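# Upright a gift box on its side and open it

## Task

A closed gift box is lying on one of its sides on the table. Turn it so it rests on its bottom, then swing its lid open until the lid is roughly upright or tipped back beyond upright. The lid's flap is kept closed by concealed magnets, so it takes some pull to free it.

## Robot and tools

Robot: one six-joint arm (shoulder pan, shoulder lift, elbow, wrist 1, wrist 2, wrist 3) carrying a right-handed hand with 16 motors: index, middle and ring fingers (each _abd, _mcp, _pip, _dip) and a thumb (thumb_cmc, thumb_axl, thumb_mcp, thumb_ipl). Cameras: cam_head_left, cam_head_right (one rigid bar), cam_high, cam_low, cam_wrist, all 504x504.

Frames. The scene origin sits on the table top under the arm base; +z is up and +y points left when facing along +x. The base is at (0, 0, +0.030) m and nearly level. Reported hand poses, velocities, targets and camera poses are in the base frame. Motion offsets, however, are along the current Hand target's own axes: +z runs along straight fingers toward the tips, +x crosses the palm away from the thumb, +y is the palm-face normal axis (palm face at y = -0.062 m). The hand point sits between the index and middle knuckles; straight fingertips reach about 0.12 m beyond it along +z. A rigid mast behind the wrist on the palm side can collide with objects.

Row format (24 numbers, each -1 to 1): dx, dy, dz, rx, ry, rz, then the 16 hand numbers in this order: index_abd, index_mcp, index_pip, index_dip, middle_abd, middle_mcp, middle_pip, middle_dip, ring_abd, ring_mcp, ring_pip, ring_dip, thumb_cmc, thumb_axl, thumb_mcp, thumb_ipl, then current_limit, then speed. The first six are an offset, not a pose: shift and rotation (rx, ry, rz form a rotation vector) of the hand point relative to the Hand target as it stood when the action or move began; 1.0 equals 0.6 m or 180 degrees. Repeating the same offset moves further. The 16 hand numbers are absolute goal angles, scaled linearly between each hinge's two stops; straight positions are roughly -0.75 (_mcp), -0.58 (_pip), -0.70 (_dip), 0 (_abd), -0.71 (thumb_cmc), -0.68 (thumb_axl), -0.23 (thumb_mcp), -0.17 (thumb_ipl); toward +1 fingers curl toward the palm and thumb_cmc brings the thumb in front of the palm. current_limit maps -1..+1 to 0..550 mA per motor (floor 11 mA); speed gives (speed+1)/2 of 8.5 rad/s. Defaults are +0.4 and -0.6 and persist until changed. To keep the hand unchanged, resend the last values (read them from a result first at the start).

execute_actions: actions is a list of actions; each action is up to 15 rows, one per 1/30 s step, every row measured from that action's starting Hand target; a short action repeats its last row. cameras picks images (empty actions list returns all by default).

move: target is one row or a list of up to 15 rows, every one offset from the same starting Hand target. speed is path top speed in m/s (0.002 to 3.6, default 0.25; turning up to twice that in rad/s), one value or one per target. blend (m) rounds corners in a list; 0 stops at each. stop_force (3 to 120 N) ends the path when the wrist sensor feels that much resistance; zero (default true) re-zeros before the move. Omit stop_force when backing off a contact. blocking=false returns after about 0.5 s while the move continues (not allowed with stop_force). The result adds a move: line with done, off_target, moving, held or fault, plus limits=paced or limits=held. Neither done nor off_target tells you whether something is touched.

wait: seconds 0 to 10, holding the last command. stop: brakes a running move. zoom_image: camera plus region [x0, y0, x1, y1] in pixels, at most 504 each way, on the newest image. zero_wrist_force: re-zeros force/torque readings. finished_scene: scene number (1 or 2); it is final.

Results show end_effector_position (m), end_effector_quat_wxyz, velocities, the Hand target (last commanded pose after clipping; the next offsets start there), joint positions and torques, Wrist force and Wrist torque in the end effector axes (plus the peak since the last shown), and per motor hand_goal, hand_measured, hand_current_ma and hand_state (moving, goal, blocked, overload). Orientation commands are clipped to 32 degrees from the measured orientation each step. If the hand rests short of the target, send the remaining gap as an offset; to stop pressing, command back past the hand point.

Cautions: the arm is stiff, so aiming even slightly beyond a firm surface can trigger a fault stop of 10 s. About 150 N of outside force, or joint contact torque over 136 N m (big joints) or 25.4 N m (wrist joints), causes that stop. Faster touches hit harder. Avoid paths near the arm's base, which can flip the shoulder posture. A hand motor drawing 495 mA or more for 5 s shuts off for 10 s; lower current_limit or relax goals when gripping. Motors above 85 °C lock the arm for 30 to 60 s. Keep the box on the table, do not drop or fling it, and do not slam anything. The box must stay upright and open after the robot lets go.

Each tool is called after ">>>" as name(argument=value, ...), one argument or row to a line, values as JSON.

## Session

>>> execute_actions(
  actions=[],
)

Scene clock: 0.00 s.
end_effector_position=(+0.4285, +0.0547, +0.2768) hand_goal=(+0.000, -0.754, -0.576, -0.696, +0.000, -0.754, -0.576, -0.696, +0.000, -0.754, -0.576, -0.696, -0.714, -0.678, -0.226, -0.168) hand_measured=(+0.000, -0.754, -0.576, -0.696, +0.000, -0.754, -0.576, -0.696, +0.000, -0.754, -0.576, -0.696, -0.714, -0.678, -0.226, -0.168) hand_current_ma=(+0, +0, +0, +0, +0, +0, +0, +0, +0, +0, +0, +0, +0, +0, +0, +0) hand_state=(goal, goal, goal, goal, goal, goal, goal, goal, goal, goal, goal, goal, goal, goal, goal, goal) hand_current_limit=0.40 hand_speed=-0.60 end_effector_quat_wxyz=(-0.356, +0.640, -0.666, +0.139)
Joint positions: [-0.513 -1.892 2.232 -2.462 -0.98 2.839]
Joint velocities: within noise
Joint torques (N m): no reading
Motor temperatures (°C): [28 32 28 34 29 29]
Wrist force (N): no reading
Wrist torque (N m): no reading
Wrist force, peak (N): no reading
Hand target: +0.4285, +0.0547, +0.2768; -0.356, +0.640, -0.666, +0.139
camera_calibration:
cam_wrist: T_world_to_cam=[[-0.501332, 0.847442, -0.174666, 0.25525], [-0.070007, 0.161478, 0.98439, -0.286374], [0.862418, 0.505734, -0.0216272, -0.267322], [0, 0, 0, 1]] pos_world=[0.33846, -0.0348732, 0.320706]

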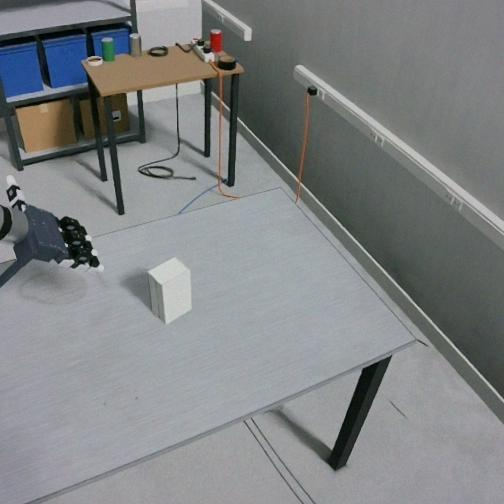

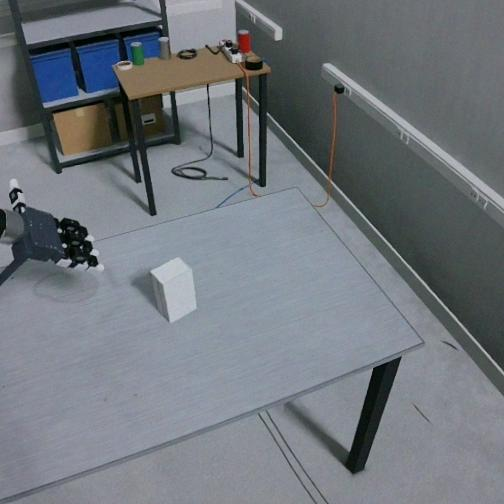

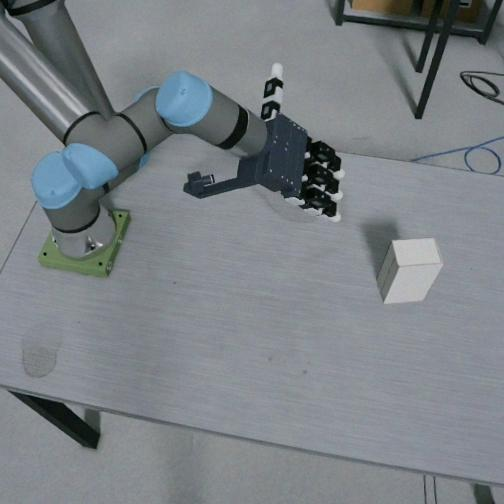

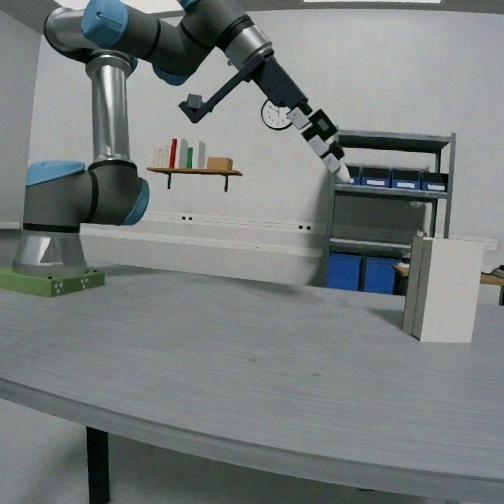

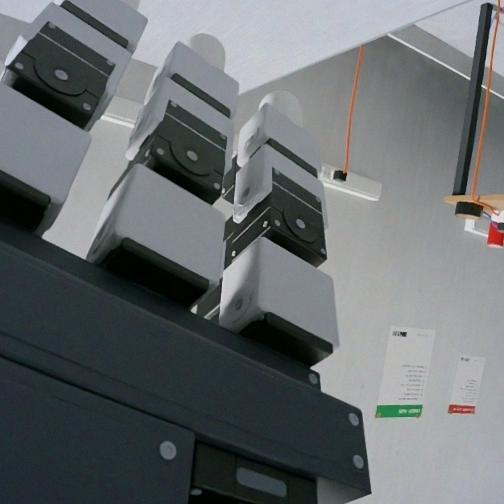

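>>> zoom_image(
  camera="cam_low",
  region=[380, 220, 504, 350],
)

>>> zoom_image(
  camera="cam_high",
  region=[350, 210, 470, 330],
)

>>> zoom_image(
  camera="cam_head_right",
  region=[130, 240, 220, 330],
)

>>> zoom_image(
  camera="cam_head_left",
  region=[130, 240, 220, 330],
)

Scaled by 3.877.

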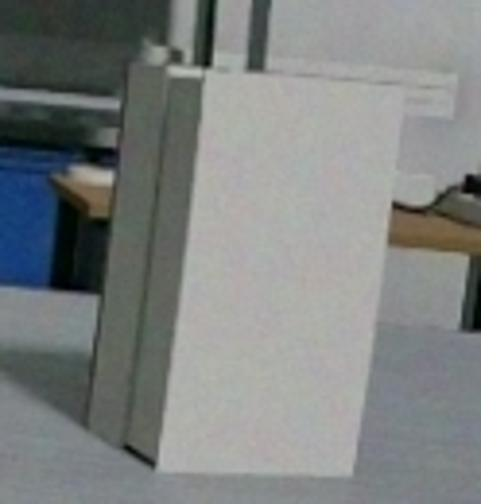

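Scaled by 4.200.

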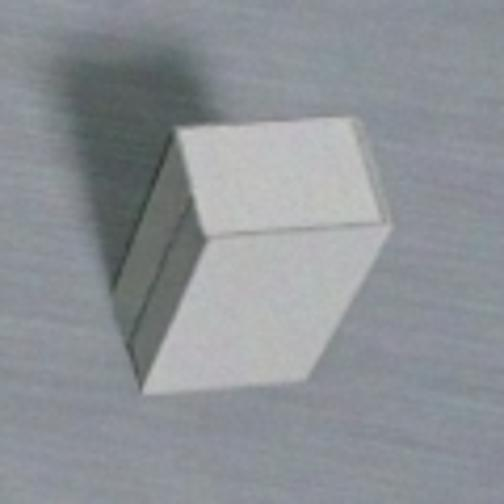

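Scaled by 5.600.

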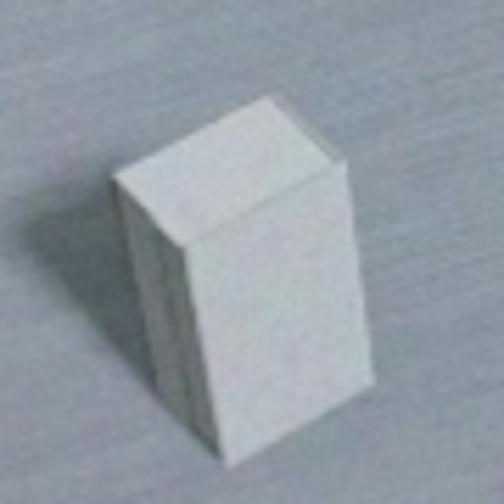

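Scaled by 5.600.

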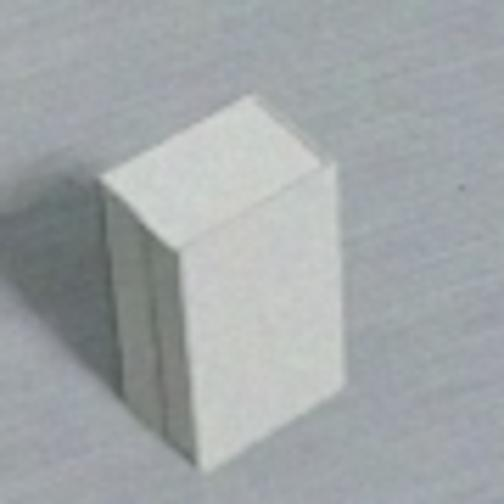

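>>> move(
  target=[0.0292,-0.2885,0.1008,-0.2991,-0.0973,-0.2105,0,-0.754,-0.576,-0.696,0,-0.754,-0.576,-0.696,0,-0.754,-0.576,-0.696,-0.714,-0.678,-0.226,-0.168,0.4,-0.6],
  speed=0.4,
)

>>> move(
  target=[0,0,0,0.389,-0.175,-0.327,0.1,-1,-0.3,-0.5,0,-0.274,0.007,-0.261,0.1,-0.9,-0.577,-0.696,0.857,-0.678,-0.674,0.373,0.4,-0.6],
  speed=0.4,
  cameras=["cam_high","cam_low"],
)

Scene clock: 182.93 s.
end_effector_position=(+0.5998, +0.0300, +0.3398) hand_goal=(+0.000, -0.754, -0.576, -0.696, +0.000, -0.754, -0.576, -0.696, +0.000, -0.754, -0.576, -0.696, -0.714, -0.678, -0.226, -0.168) hand_measured=(+0.000, -0.750, -0.576, -0.696, +0.000, -0.750, -0.576, -0.696, +0.000, -0.748, -0.576, -0.696, -0.712, -0.678, -0.224, -0.168) hand_current_ma=(+0, +14, -2, +0, +0, +16, -2, +0, +0, +18, -2, +0, +7, +2, +8, +1) hand_state=(goal, goal, goal, goal, goal, goal, goal, goal, goal, goal, goal, goal, goal, goal, goal, goal) hand_current_limit=0.40 hand_speed=-0.60 end_effector_quat_wxyz=(-0.064, +0.916, -0.362, -0.161)
Joint positions: [-0.151 -0.983 0.829 -1.126 -1.375 2.145]
Joint torques (N m): [5.03 -43.88 -30.29 0.15 -1.33 -1.81]
Wrist force (N): [0.0 -0.3 -1.3]
Wrist torque (N m): [-0.01 0.06 -0.09]
Wrist force, peak (N): [-0.1 -0.4 -1.5]
Hand target: +0.5999, +0.0300, +0.3398; -0.064, +0.916, -0.362, -0.161
Off the commanded pose: 0.000 m, 0 deg.
move: done

Scene clock: 186.07 s.
end_effector_position=(+0.5998, +0.0300, +0.3398) hand_goal=(+0.100, -1.000, -0.300, -0.500, +0.000, -0.274, +0.006, -0.262, +0.100, -0.900, -0.578, -0.696, +0.856, -0.678, -0.674, +0.372) hand_measured=(+0.098, -0.992, -0.300, -0.502, +0.000, -0.270, +0.004, -0.264, +0.098, -0.890, -0.576, -0.696, +0.854, -0.678, -0.668, +0.370) hand_current_ma=(-4, +32, -1, -7, +0, +17, -5, -8, -4, +34, +4, +0, -3, +2, +27, -5) hand_state=(goal, goal, goal, goal, goal, goal, goal, goal, goal, goal, goal, goal, goal, goal, goal, goal) hand_current_limit=0.40 hand_speed=-0.60 end_effector_quat_wxyz=(+0.700, -0.699, -0.104, +0.105)
Joint positions: [-0.448 -0.734 0.537 0.199 -0.744 0]
Joint torques (N m): [5.32 -48.83 -28.68 3.33 -1.78 -1.98]
Wrist force (N): [-0.6 -0.1 0.1]
Wrist torque (N m): [-0.05 0.19 0.16]
Wrist force, peak (N): [-0.4 -0.6 -1.3]
Hand target: +0.5999, +0.0300, +0.3398; +0.700, -0.699, -0.104, +0.105
Off the commanded pose: 0.000 m, 0 deg.
move: done
Images, in order (width x height): cam_high 504x504, cam_low 504x504.

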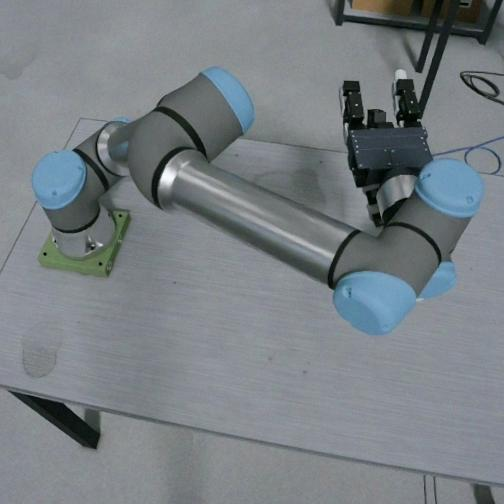

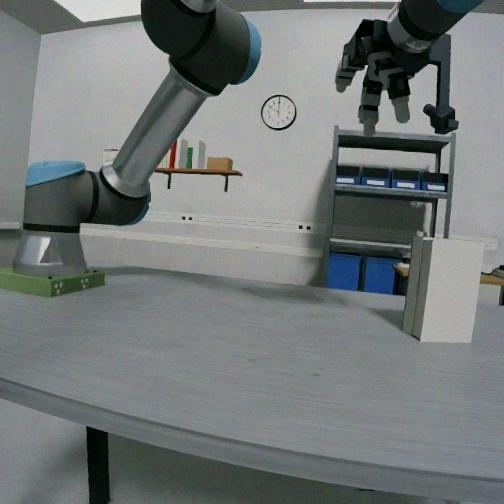

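>>> move(
  target=[0.162,0.1917,-0.0233,0,0,0,0.1,-1,-0.3,-0.5,0,-0.274,0.007,-0.261,0.1,-0.9,-0.577,-0.696,0.857,-0.678,-0.674,0.373,0.4,-0.6],
  speed=0.25,
  cameras=["cam_high","cam_low","cam_head_left","cam_head_right"],
)

>>> zoom_image(
  camera="cam_low",
  region=[350, 100, 504, 350],
)

>>> zoom_image(
  camera="cam_high",
  region=[350, 160, 504, 310],
)

Scene clock: 208.30 s.
end_effector_position=(+0.6955, +0.0454, +0.2244) hand_goal=(+0.100, -1.000, -0.300, -0.500, +0.000, -0.274, +0.006, -0.262, +0.100, -0.900, -0.578, -0.696, +0.856, -0.678, -0.674, +0.372) hand_measured=(+0.098, -0.992, -0.300, -0.502, +0.000, -0.268, +0.004, -0.264, +0.098, -0.890, -0.576, -0.696, +0.854, -0.678, -0.668, +0.370) hand_current_ma=(-4, +32, +0, -6, +0, +19, -5, -8, -4, +34, +4, +0, -3, +2, +25, -5) hand_state=(goal, goal, goal, goal, goal, goal, goal, goal, goal, goal, goal, goal, goal, goal, goal, goal) hand_current_limit=0.40 hand_speed=-0.60 end_effector_quat_wxyz=(+0.693, -0.710, -0.097, +0.085)
Joint positions: [-0.384 -0.331 0.035 0.253 -0.642 0.021]
Joint torques (N m): [4.86 -56.96 -28.44 2.72 2.21 1.8]
Wrist force (N): [-0.6 0.4 -0.2]
Wrist torque (N m): [0.07 0.22 0.09]
Wrist force, peak (N): [-1.3 -1.4 0.2]
Hand target: +0.6968, +0.0451, +0.2248; +0.700, -0.699, -0.104, +0.105
Off the commanded pose: 0.001 m, 3 deg.
elbow stopped short: the move would have taken joint 3 (elbow) straighter than the controller allows.
move: off_target
Images, in order (width x height): cam_head_left 504x504, cam_head_right 504x504, cam_high 504x504, cam_low 504x504.

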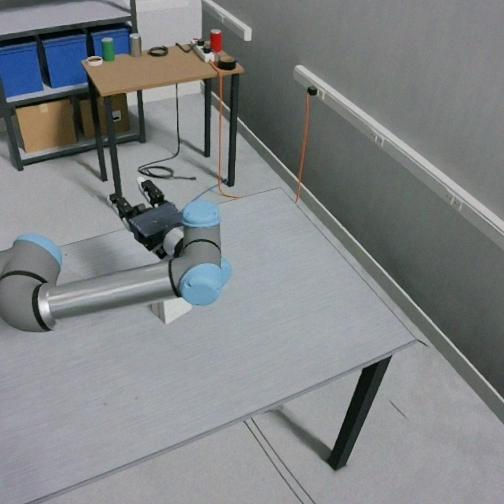

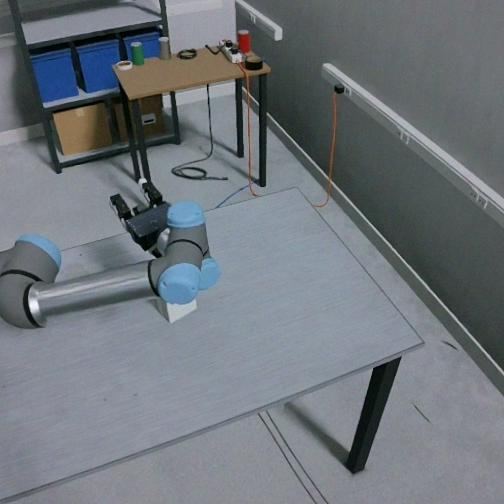

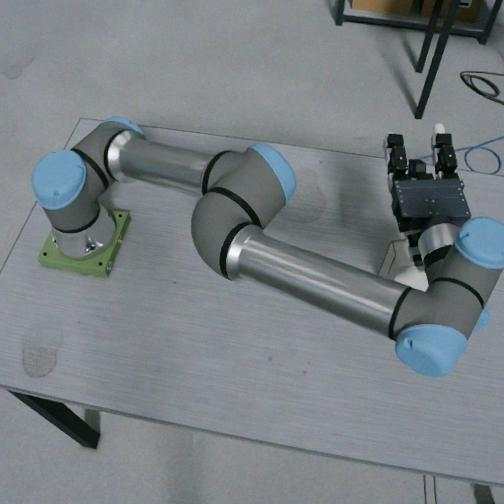

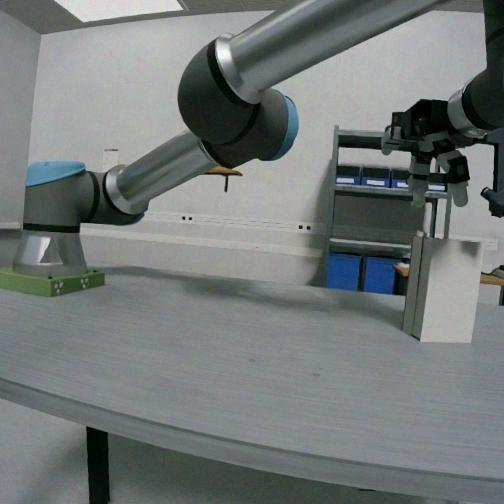

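Scaled by 2.016.

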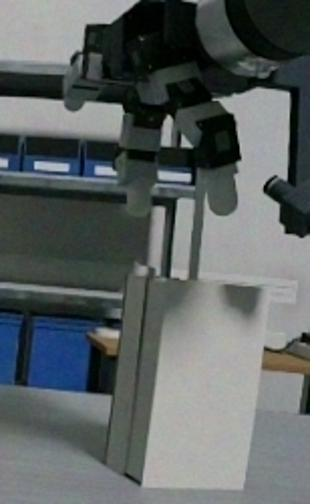

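Scaled by 3.273.

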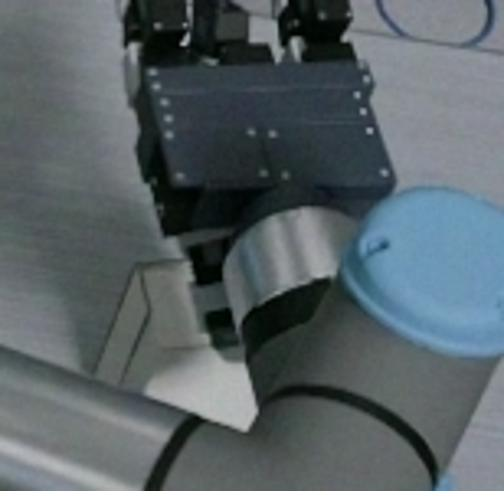

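>>> move(
  target=[-0.02,0.214,0,0,0,0,0.1,-1,-0.3,-0.5,0,-0.274,0.007,-0.261,0.1,-0.9,-0.577,-0.696,0.857,-0.678,-0.674,0.373,0.4,-0.6],
  speed=0.1,
  stop_force=5,
  cameras=["cam_high","cam_low","cam_head_left"],
)

>>> zoom_image(
  camera="cam_low",
  region=[350, 150, 504, 350],
)

>>> zoom_image(
  camera="cam_high",
  region=[350, 160, 504, 310],
)

Scene clock: 236.93 s.
end_effector_position=(+0.6853, +0.0417, +0.0964) hand_goal=(+0.100, -1.000, -0.300, -0.500, +0.000, -0.274, +0.006, -0.262, +0.100, -0.900, -0.578, -0.696, +0.856, -0.678, -0.674, +0.372) hand_measured=(+0.098, -0.992, -0.300, -0.502, +0.000, -0.268, +0.004, -0.264, +0.098, -0.890, -0.576, -0.696, +0.854, -0.678, -0.668, +0.370) hand_current_ma=(-4, +32, +0, -6, +0, +19, -5, -8, -4, +34, +4, +0, -3, +2, +25, -5) hand_state=(goal, goal, goal, goal, goal, goal, goal, goal, goal, goal, goal, goal, goal, goal, goal, goal) hand_current_limit=0.40 hand_speed=-0.60 end_effector_quat_wxyz=(+0.700, -0.699, -0.104, +0.105)
Joint positions: [-0.387 -0.396 0.512 -0.115 -0.683 0]
Joint torques (N m): [-8.53 -56.97 -5.78 -0.29 -1.67 1.71]
Wrist force (N): [-0.4 0.3 -0.2]
Wrist torque (N m): [0.07 0.22 0.23]
Wrist force, peak (N): [-0.5 1.0 -0.6]
Hand target: +0.6853, +0.0417, +0.0964; +0.700, -0.699, -0.104, +0.105
Off the commanded pose: 0.000 m, 0 deg.
move: done
Images, in order (width x height): cam_head_left 504x504, cam_high 504x504, cam_low 504x504.

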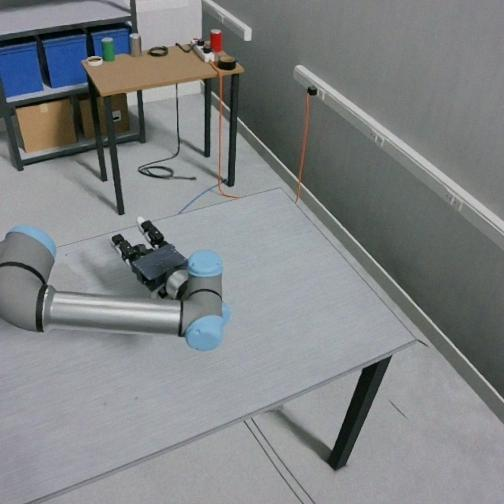

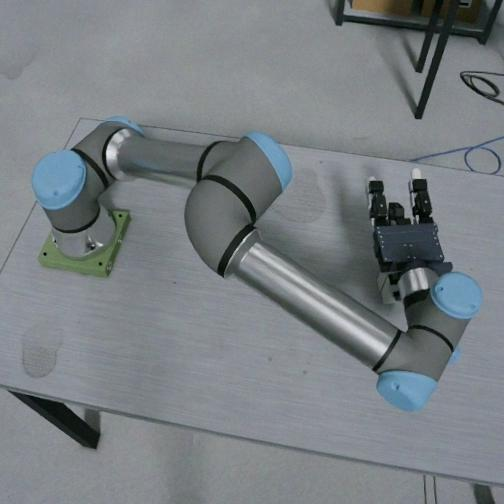

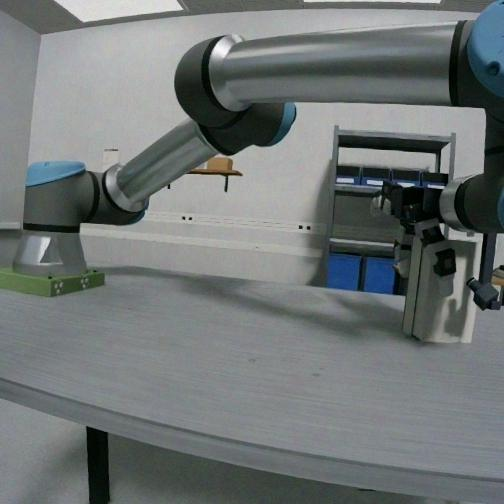

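Scaled by 2.520.

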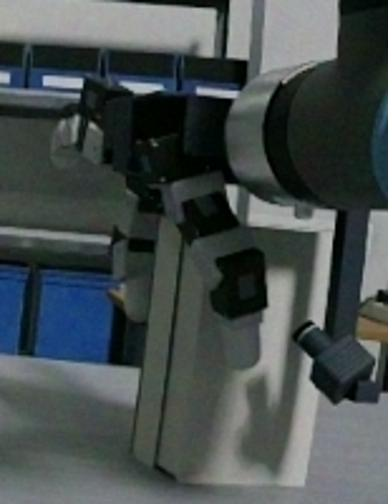

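Scaled by 3.273.

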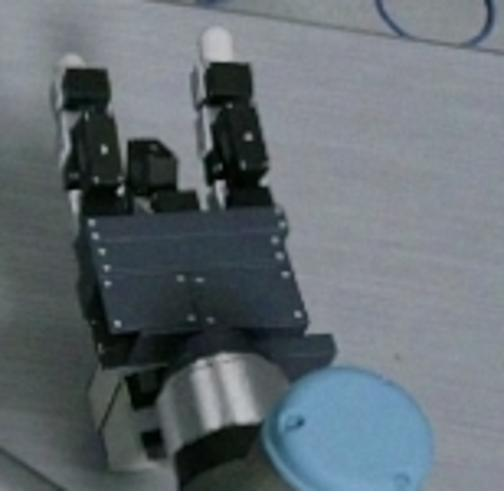

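>>> move(
  target=[0.02,0,0,0,0.028,0,0.1,-1,-0.3,-0.5,0,-0.274,0.007,-0.261,0.1,-0.9,-0.577,-0.696,0.786,-0.678,-0.674,0.373,0.4,-0.6],
  speed=0.08,
)

>>> move(
  target=[0,0,0,0,0,0,0.1,-1,-0.3,-0.5,0,-0.205,0.153,-0.261,0.1,-0.9,-0.577,-0.696,0.786,-0.678,-0.449,0.481,-0.5,-0.8],
  cameras=["cam_high","cam_low","cam_head_left"],
)

>>> zoom_image(
  camera="cam_low",
  region=[350, 150, 504, 350],
)

>>> zoom_image(
  camera="cam_high",
  region=[350, 160, 504, 310],
)

Scene clock: 266.77 s.
end_effector_position=(+0.6967, +0.0452, +0.0964) hand_goal=(+0.100, -1.000, -0.300, -0.500, +0.000, -0.274, +0.006, -0.262, +0.100, -0.900, -0.578, -0.696, +0.786, -0.678, -0.674, +0.372) hand_measured=(+0.098, -0.992, -0.300, -0.502, +0.000, -0.268, +0.004, -0.264, +0.098, -0.890, -0.576, -0.696, +0.786, -0.678, -0.668, +0.370) hand_current_ma=(-4, +32, +0, -6, +0, +19, -5, -8, -4, +34, +4, +0, +2, +2, +25, -5) hand_state=(goal, goal, goal, goal, goal, goal, goal, goal, goal, goal, goal, goal, goal, goal, goal, goal) hand_current_limit=0.40 hand_speed=-0.60 end_effector_quat_wxyz=(+0.703, -0.703, -0.073, +0.074)
Joint positions: [-0.395 -0.426 0.573 -0.145 -0.603 -0.001]
Joint torques (N m): [-8.4 -71.26 -3.42 -0.91 2.13 1.78]
Wrist force (N): [-0.7 0.3 0.0]
Wrist torque (N m): [0.07 0.25 0.14]
Wrist force, peak (N): [-0.5 0.5 -0.6]
Hand target: +0.6968, +0.0452, +0.0964; +0.703, -0.703, -0.073, +0.074
Off the commanded pose: 0.000 m, 0 deg.
move: done

Scene clock: 267.37 s.
end_effector_position=(+0.6968, +0.0452, +0.0964) hand_goal=(+0.100, -1.000, -0.300, -0.500, +0.000, -0.206, +0.152, -0.262, +0.100, -0.900, -0.578, -0.696, +0.786, -0.678, -0.450, +0.480) hand_measured=(+0.098, -0.992, -0.300, -0.502, +0.000, -0.210, +0.148, -0.264, +0.098, -0.890, -0.576, -0.696, +0.782, -0.678, -0.504, +0.474) hand_current_ma=(-4, +32, +0, -6, +0, -13, -16, -8, -4, +34, +4, +0, -13, +2, -137, -30) hand_state=(goal, goal, goal, goal, goal, goal, goal, goal, goal, goal, goal, goal, goal, goal, blocked, goal) hand_current_limit=-0.50 hand_speed=-0.80 end_effector_quat_wxyz=(+0.703, -0.703, -0.073, +0.074)
Joint positions: [-0.395 -0.426 0.573 -0.146 -0.603 -0.001]
Joint torques (N m): [-7.84 -72.85 -5.83 -0.37 1.86 1.77]
Wrist force (N): [-0.7 0.6 -0.3]
Wrist torque (N m): [0.09 0.26 0.14]
Wrist force, peak (N): [-0.9 0.6 -0.3]
Hand target: +0.6968, +0.0452, +0.0964; +0.703, -0.703, -0.073, +0.074
Off the commanded pose: 0.000 m, 0 deg.
move: done
Images, in order (width x height): cam_head_left 504x504, cam_high 504x504, cam_low 504x504.

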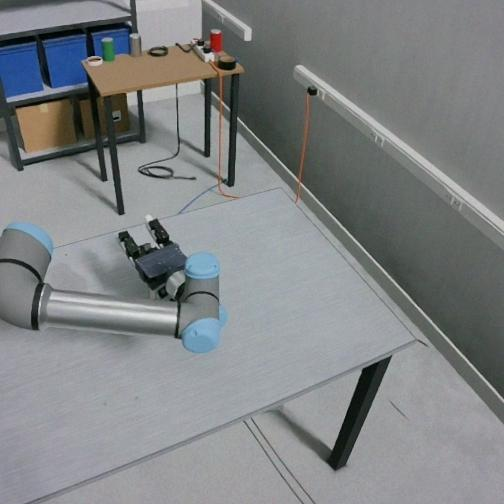

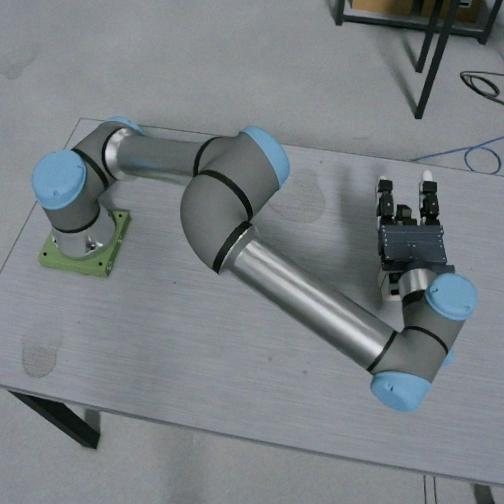

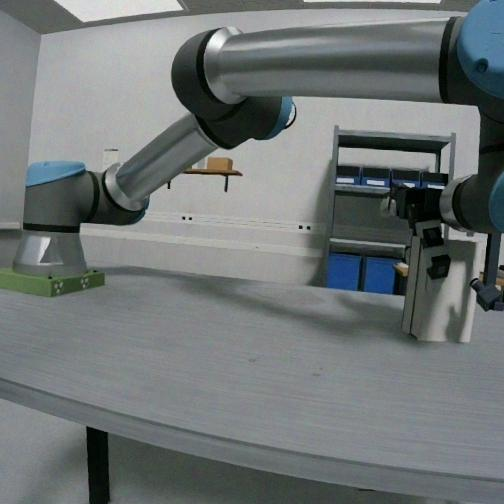

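Scaled by 2.520.

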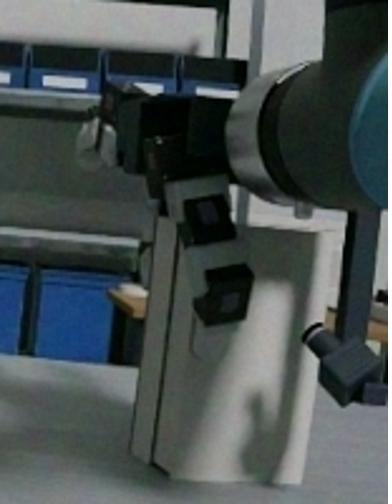

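Scaled by 3.273.

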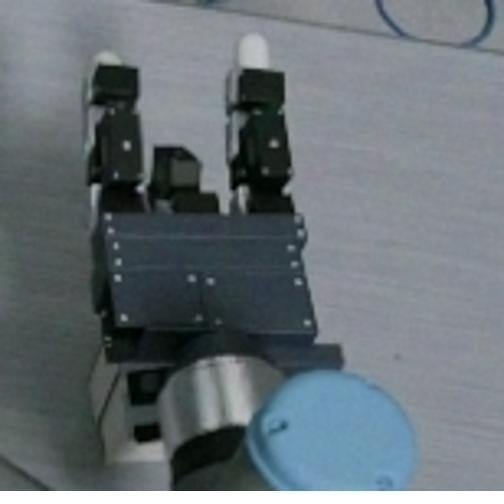

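>>> move(
  target=[0,0,0,0,0,0,0.1,-1,-0.3,-0.5,0,-0.1,0.28,-0.15,0.1,-0.9,-0.577,-0.696,0.786,-0.678,-0.42,0.52,-0.4,-0.85],
)

>>> move(
  target=[0,0,0,0,0,0,0.1,-1,-0.3,-0.5,0,0,0.4,-0.05,0.1,-0.9,-0.577,-0.696,0.786,-0.678,-0.25,0.65,0.2,-0.85],
  cameras=["cam_high","cam_low","cam_head_left"],
)

>>> zoom_image(
  camera="cam_low",
  region=[350, 150, 504, 350],
)

Scene clock: 280.33 s.
end_effector_position=(+0.6968, +0.0452, +0.0964) hand_goal=(+0.100, -1.000, -0.300, -0.500, +0.000, -0.100, +0.280, -0.150, +0.100, -0.900, -0.578, -0.696, +0.786, -0.678, -0.420, +0.520) hand_measured=(+0.098, -0.992, -0.300, -0.502, +0.000, -0.212, +0.148, -0.184, +0.098, -0.890, -0.576, -0.696, +0.778, -0.678, -0.514, +0.476) hand_current_ma=(-4, +32, +0, -6, +1, -165, -165, -138, -4, +34, +4, +0, -29, +2, -165, -165) hand_state=(goal, goal, goal, goal, goal, blocked, blocked, blocked, goal, goal, goal, goal, goal, goal, blocked, blocked) hand_current_limit=-0.40 hand_speed=-0.85 end_effector_quat_wxyz=(+0.703, -0.703, -0.073, +0.074)
Joint positions: [-0.395 -0.426 0.573 -0.146 -0.603 -0.001]
Joint torques (N m): [-3.62 -71.74 -5.95 -0.21 1.78 1.67]
Wrist force (N): [-0.8 -0.2 -0.5]
Wrist torque (N m): [-0.06 0.28 0.12]
Wrist force, peak (N): [-0.8 1.3 -0.3]
Hand target: +0.6968, +0.0452, +0.0964; +0.703, -0.703, -0.073, +0.074
Off the commanded pose: 0.000 m, 0 deg.
move: done

Scene clock: 280.83 s.
end_effector_position=(+0.6968, +0.0452, +0.0964) hand_goal=(+0.100, -1.000, -0.300, -0.500, +0.000, +0.000, +0.400, -0.050, +0.100, -0.900, -0.578, -0.696, +0.786, -0.678, -0.250, +0.650) hand_measured=(+0.098, -0.992, -0.300, -0.502, +0.002, -0.222, +0.148, -0.096, +0.098, -0.890, -0.576, -0.696, +0.770, -0.678, -0.514, +0.478) hand_current_ma=(-4, +32, +0, -6, +4, -330, -330, -185, -4, +34, +4, +0, -60, -1, -330, -330) hand_state=(goal, goal, goal, goal, goal, blocked, blocked, blocked, goal, goal, goal, goal, goal, goal, blocked, blocked) hand_current_limit=0.20 hand_speed=-0.85 end_effector_quat_wxyz=(+0.703, -0.703, -0.073, +0.074)
Joint positions: [-0.395 -0.426 0.573 -0.146 -0.603 -0.001]
Joint torques (N m): [-3.09 -71.54 -6.51 0.12 1.74 1.78]
Wrist force (N): [-0.6 1.0 -0.2]
Wrist torque (N m): [0.08 0.25 0.14]
Wrist force, peak (N): [-0.8 1.3 -0.1]
Hand target: +0.6968, +0.0452, +0.0964; +0.703, -0.703, -0.073, +0.074
Off the commanded pose: 0.000 m, 0 deg.
move: done
Images, in order (width x height): cam_head_left 504x504, cam_high 504x504, cam_low 504x504.

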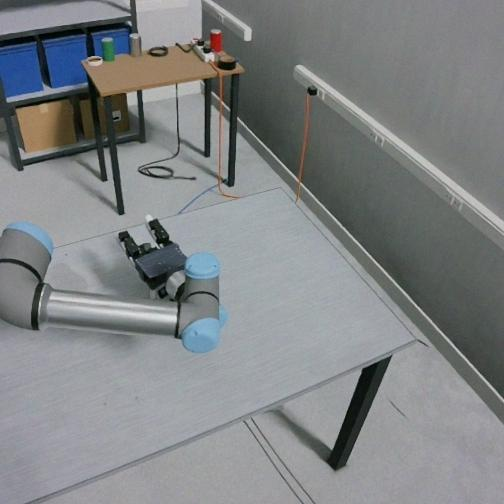

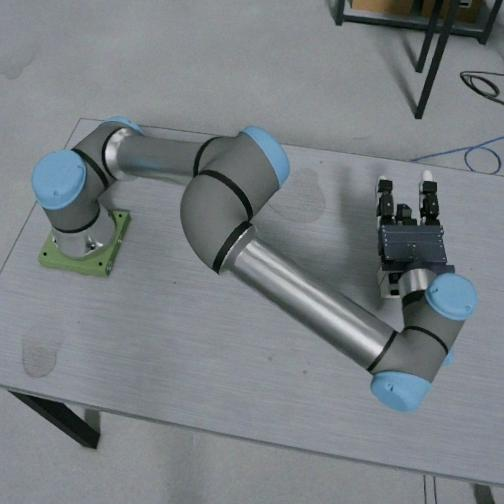

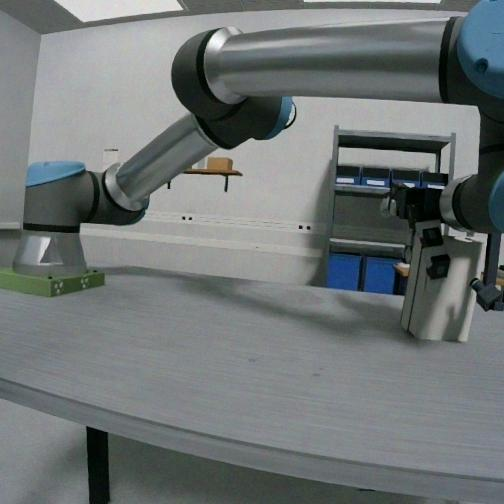

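Scaled by 2.520.

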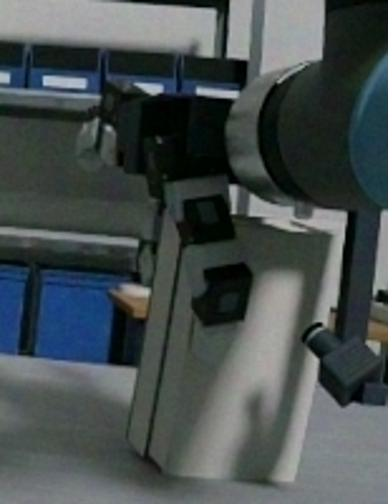

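>>> move(
  target=[-0.04,-0.075,0,0,0,0,0.1,-1,-0.3,-0.5,0,0,0.4,-0.05,0.1,-0.9,-0.577,-0.696,0.786,-0.678,-0.25,0.65,0.2,-0.85],
  speed=0.06,
  cameras=["cam_high","cam_low","cam_head_left"],
)

>>> zoom_image(
  camera="cam_low",
  region=[350, 150, 504, 350],
)

Scene clock: 296.23 s.
end_effector_position=(+0.6734, +0.0402, +0.1412) hand_goal=(+0.100, -1.000, -0.300, -0.500, +0.000, +0.000, +0.400, -0.050, +0.100, -0.900, -0.578, -0.696, +0.786, -0.678, -0.250, +0.650) hand_measured=(+0.098, -0.992, -0.300, -0.502, +0.002, -0.222, +0.148, -0.094, +0.098, -0.890, -0.576, -0.696, +0.770, -0.678, -0.514, +0.478) hand_current_ma=(-4, +32, +0, -6, +5, -330, -330, -178, -4, +34, +4, +0, -61, -1, -330, -330) hand_state=(goal, goal, goal, goal, goal, blocked, blocked, blocked, goal, goal, goal, goal, goal, goal, blocked, blocked) hand_current_limit=0.20 hand_speed=-0.85 end_effector_quat_wxyz=(+0.703, -0.703, -0.073, +0.074)
Joint positions: [-0.413 -0.539 0.68 -0.14 -0.621 -0.001]
Joint torques (N m): [-7.53 -69.07 -3.61 2.8 -1.65 1.9]
Wrist force (N): [-0.6 1.6 -0.2]
Wrist torque (N m): [0.13 0.23 0.19]
Wrist force, peak (N): [-0.7 1.9 -0.2]
Hand target: +0.6733, +0.0402, +0.1414; +0.703, -0.703, -0.073, +0.074
Off the commanded pose: 0.000 m, 0 deg.
move: done
Images, in order (width x height): cam_head_left 504x504, cam_high 504x504, cam_low 504x504.

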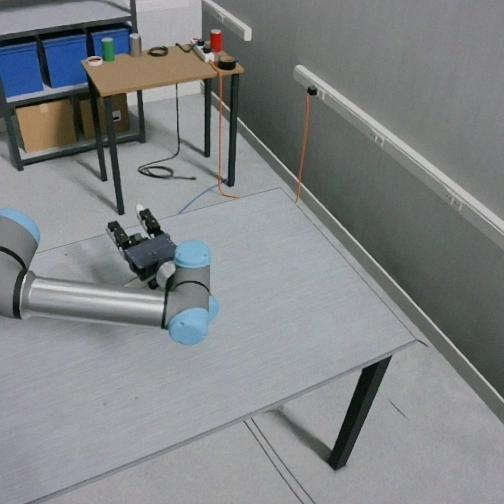

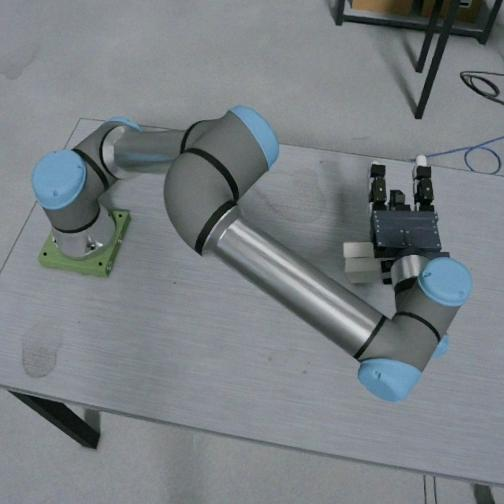

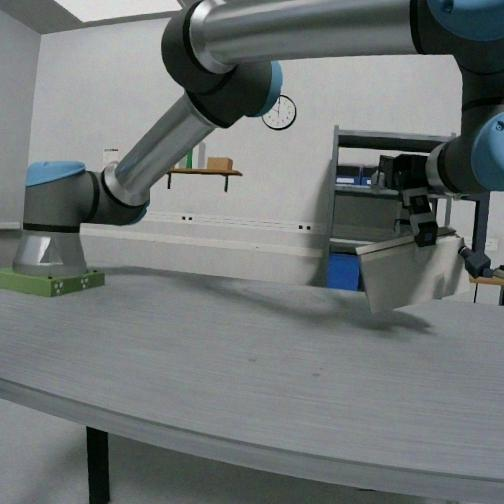

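Scaled by 2.520.

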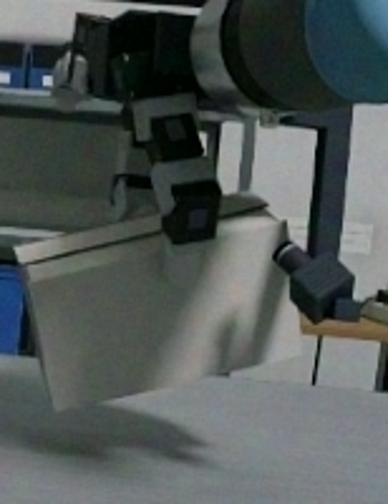

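>>> move(
  target=[0.0657,-0.0233,-0.0495,0,0.65,0,0.1,-1,-0.3,-0.5,0,0,0.4,-0.05,0.1,-0.9,-0.577,-0.696,0.786,-0.678,-0.25,0.65,0.2,-0.85],
  speed=0.22,
  cameras=["cam_high","cam_low","cam_head_left"],
)

>>> zoom_image(
  camera="cam_low",
  region=[300, 150, 504, 350],
)

Scene clock: 327.17 s.
end_effector_position=(+0.7180, +0.0193, +0.1553) hand_goal=(+0.100, -1.000, -0.300, -0.500, +0.000, +0.000, +0.400, -0.050, +0.100, -0.900, -0.578, -0.696, +0.786, -0.678, -0.250, +0.650) hand_measured=(+0.098, -0.992, -0.300, -0.502, +0.002, -0.222, +0.148, -0.094, +0.098, -0.890, -0.576, -0.696, +0.770, -0.678, -0.514, +0.478) hand_current_ma=(-4, +32, +0, -6, +5, -330, -330, -178, -4, +34, +4, +0, -61, -1, -330, -330) hand_state=(goal, goal, goal, goal, goal, blocked, blocked, blocked, goal, goal, goal, goal, goal, goal, blocked, blocked) hand_current_limit=0.20 hand_speed=-0.85 end_effector_quat_wxyz=(+0.430, -0.430, +0.561, -0.561)
Joint positions: [-0.158 -1.209 1.803 -0.594 1.676 0]
Joint torques (N m): [6.11 -31.16 -29.47 -0.51 1.6 -1.79]
Wrist force (N): [-0.9 1.5 0.0]
Wrist torque (N m): [0.14 0.32 0.21]
Wrist force, peak (N): [-1.0 1.9 0.2]
Hand target: +0.7180, +0.0193, +0.1553; +0.430, -0.430, +0.561, -0.561
Off the commanded pose: 0.000 m, 0 deg.
move: done
Images, in order (width x height): cam_head_left 504x504, cam_high 504x504, cam_low 504x504.

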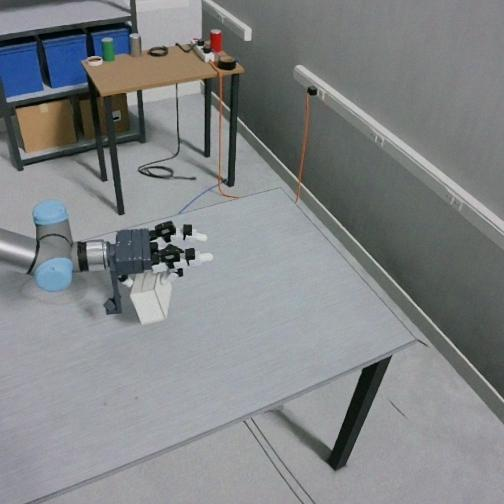

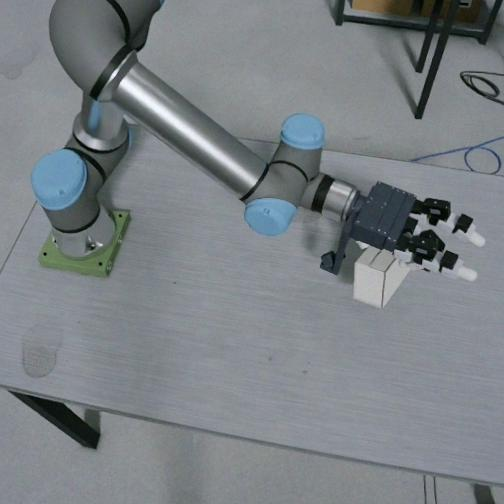

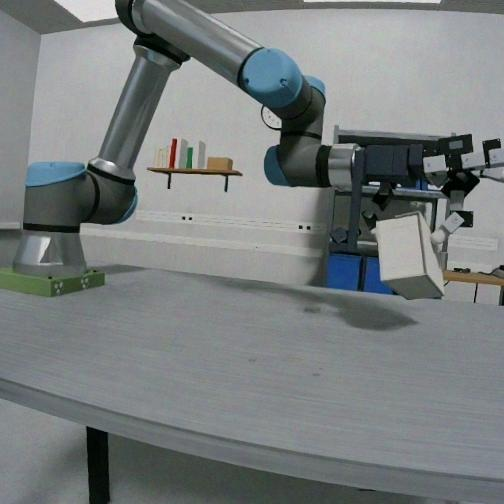

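Scaled by 2.471.

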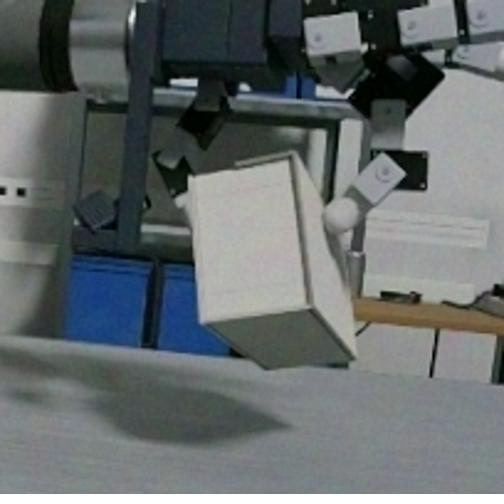

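>>> move(
  target=[0,0.14,0,0,0,0.06,0.1,-1,-0.3,-0.5,0,0,0.4,-0.05,0.1,-0.9,-0.577,-0.696,0.786,-0.678,-0.25,0.65,0.2,-0.85],
  speed=0.05,
  stop_force=3,
  cameras=["cam_low","cam_head_left"],
)

>>> zoom_image(
  camera="cam_low",
  region=[300, 150, 504, 350],
)

Scene clock: 349.30 s.
end_effector_position=(+0.7179, +0.0193, +0.0869) hand_goal=(+0.100, -1.000, -0.300, -0.500, +0.000, +0.000, +0.400, -0.050, +0.100, -0.900, -0.578, -0.696, +0.786, -0.678, -0.250, +0.650) hand_measured=(+0.098, -0.990, -0.300, -0.502, +0.002, -0.244, +0.154, -0.070, +0.098, -0.890, -0.576, -0.696, +0.772, -0.678, -0.514, +0.498) hand_current_ma=(-4, +34, +1, -6, +6, -330, -330, -79, -4, +37, +4, +0, -55, -1, -330, -330) hand_state=(goal, goal, goal, goal, goal, blocked, blocked, blocked, goal, goal, goal, goal, goal, goal, blocked, blocked) hand_current_limit=0.20 hand_speed=-0.85 end_effector_quat_wxyz=(+0.471, -0.386, +0.593, -0.527)
Joint positions: [-0.184 -1.105 1.881 -0.775 1.65 0.152]
Joint torques (N m): [5.15 -48.92 -27.04 -0.44 1.98 -1.79]
Wrist force (N): [-0.9 0.8 0.1]
Wrist torque (N m): [-0.02 0.29 0.15]
Wrist force, peak (N): [-0.8 -6.7 1.7]
Hand target: +0.7179, +0.0193, +0.0869; +0.471, -0.386, +0.593, -0.527 (not the last commanded pose)
Off the commanded pose: 0.016 m, 2 deg.
move: contact
Images, in order (width x height): cam_head_left 504x504, cam_low 504x504.

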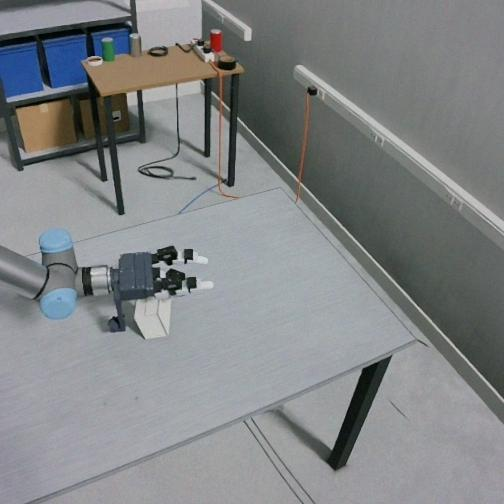

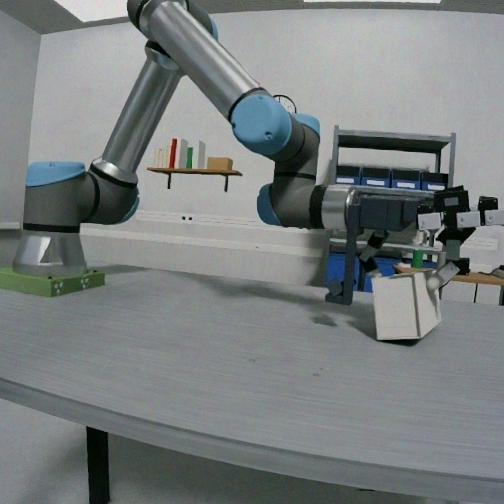

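Scaled by 2.471.

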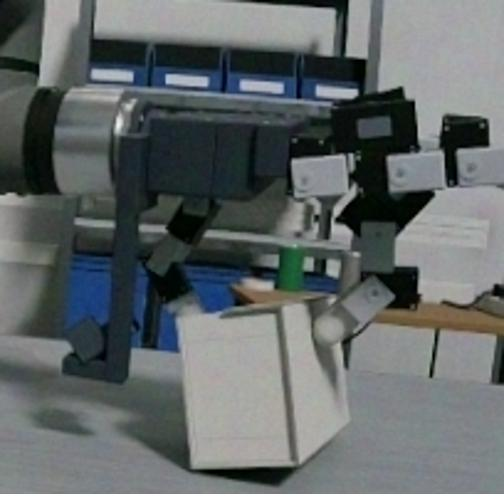

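>>> move(
  target=[0,0.012,0,0,0,-0.055,0.1,-1,-0.3,-0.5,0,0,0.4,-0.05,0.1,-0.9,-0.577,-0.696,0.786,-0.678,-0.25,0.65,0.2,-0.85],
  speed=0.03,
  stop_force=6,
  cameras=["cam_low","cam_head_left","cam_high"],
)

>>> zoom_image(
  camera="cam_low",
  region=[300, 150, 504, 350],
)

Scene clock: 370.13 s.
end_effector_position=(+0.7182, +0.0204, +0.0798) hand_goal=(+0.100, -1.000, -0.300, -0.500, +0.000, +0.000, +0.400, -0.050, +0.100, -0.900, -0.578, -0.696, +0.786, -0.678, -0.250, +0.650) hand_measured=(+0.098, -0.990, -0.300, -0.502, +0.002, -0.264, +0.154, -0.070, +0.098, -0.890, -0.576, -0.696, +0.770, -0.678, -0.514, +0.548) hand_current_ma=(-4, +34, +1, -6, +6, -330, -330, -79, -4, +37, +4, +0, -61, -1, -330, -330) hand_state=(goal, goal, goal, goal, goal, blocked, blocked, blocked, goal, goal, goal, goal, goal, goal, blocked, blocked) hand_current_limit=0.20 hand_speed=-0.85 end_effector_quat_wxyz=(+0.424, -0.436, +0.557, -0.565)
Joint positions: [-0.152 -1.091 1.865 -0.773 1.682 -0.02]
Joint torques (N m): [4.71 -32.43 -27.53 -2.58 2.13 -1.84]
Wrist force (N): [-1.5 -0.6 -0.2]
Wrist torque (N m): [-0.06 0.38 0.19]
Wrist force, peak (N): [-1.6 -1.5 0.2]
Hand target: +0.7182, +0.0204, +0.0798; +0.424, -0.436, +0.557, -0.565
Off the commanded pose: 0.000 m, 0 deg.
move: done
Images, in order (width x height): cam_head_left 504x504, cam_high 504x504, cam_low 504x504.

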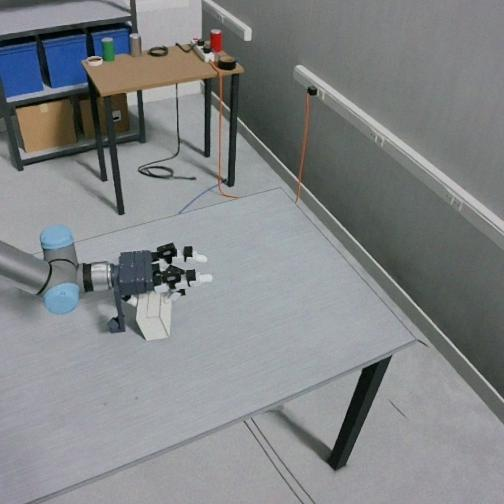

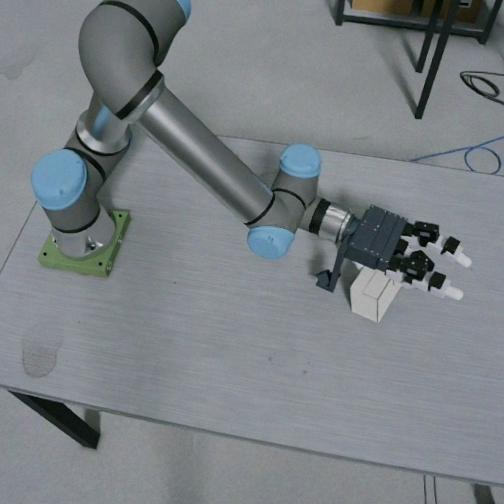

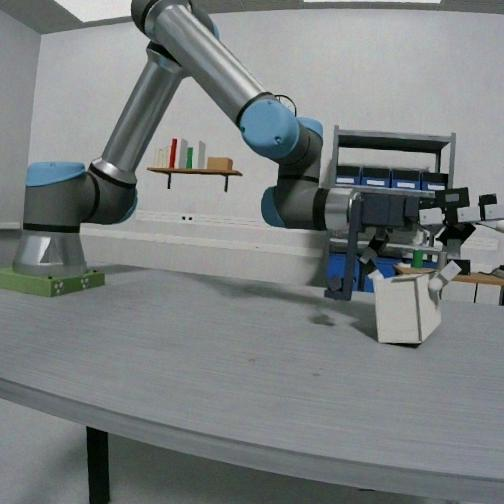

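Scaled by 2.471.

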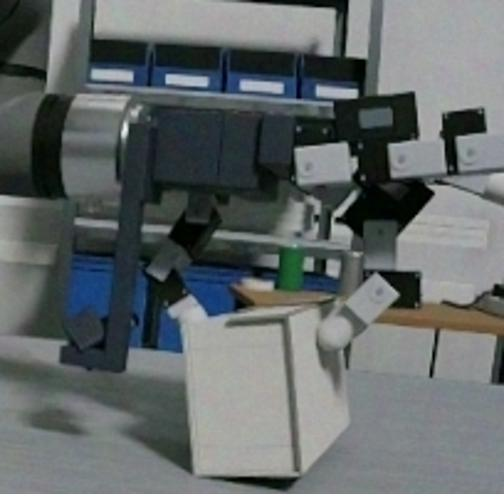

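>>> move(
  target=[0,0.025,0,0,0,0,0.1,-1,-0.3,-0.5,0,0,0.4,-0.05,0.1,-0.9,-0.577,-0.696,0.786,-0.678,-0.25,0.65,0.2,-0.85],
  speed=0.02,
  stop_force=5,
  cameras=["cam_low"],
)

>>> zoom_image(
  camera="cam_low",
  region=[300, 150, 504, 350],
)

Scene clock: 383.20 s.
end_effector_position=(+0.7182, +0.0203, +0.0745) hand_goal=(+0.100, -1.000, -0.300, -0.500, +0.000, +0.000, +0.400, -0.050, +0.100, -0.900, -0.578, -0.696, +0.786, -0.678, -0.250, +0.650) hand_measured=(+0.098, -0.990, -0.300, -0.502, +0.006, -0.322, +0.154, -0.070, +0.098, -0.890, -0.576, -0.696, +0.778, -0.678, -0.510, +0.630) hand_current_ma=(-4, +34, +1, -6, +14, -330, -330, -73, -4, +37, +4, +0, -28, -1, -330, -100) hand_state=(goal, goal, goal, goal, goal, blocked, blocked, goal, goal, goal, goal, goal, goal, goal, blocked, goal) hand_current_limit=0.20 hand_speed=-0.85 end_effector_quat_wxyz=(+0.424, -0.436, +0.557, -0.565)
Joint positions: [-0.152 -1.082 1.869 -0.786 1.682 -0.02]
Joint torques (N m): [5.17 -49.58 -26.99 -0.45 1.9 -1.33]
Wrist force (N): [-0.9 1.2 -0.2]
Wrist torque (N m): [0.09 0.33 0.21]
Wrist force, peak (N): [-0.3 -5.5 1.4]
Hand target: +0.7182, +0.0203, +0.0745; +0.424, -0.436, +0.557, -0.565 (not the last commanded pose)
Off the commanded pose: 0.010 m, 0 deg.
move: contact
Images, in order (width x height): cam_low 504x504.

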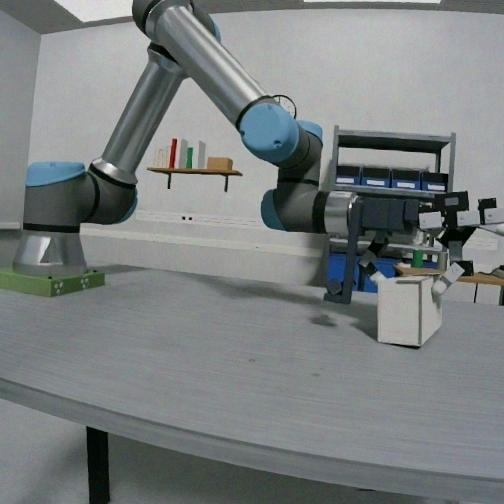

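Scaled by 2.471.

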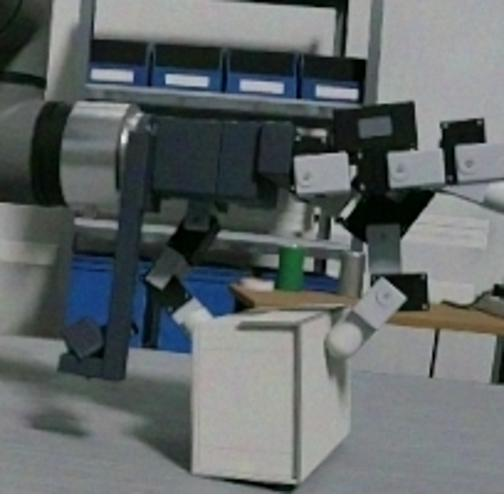

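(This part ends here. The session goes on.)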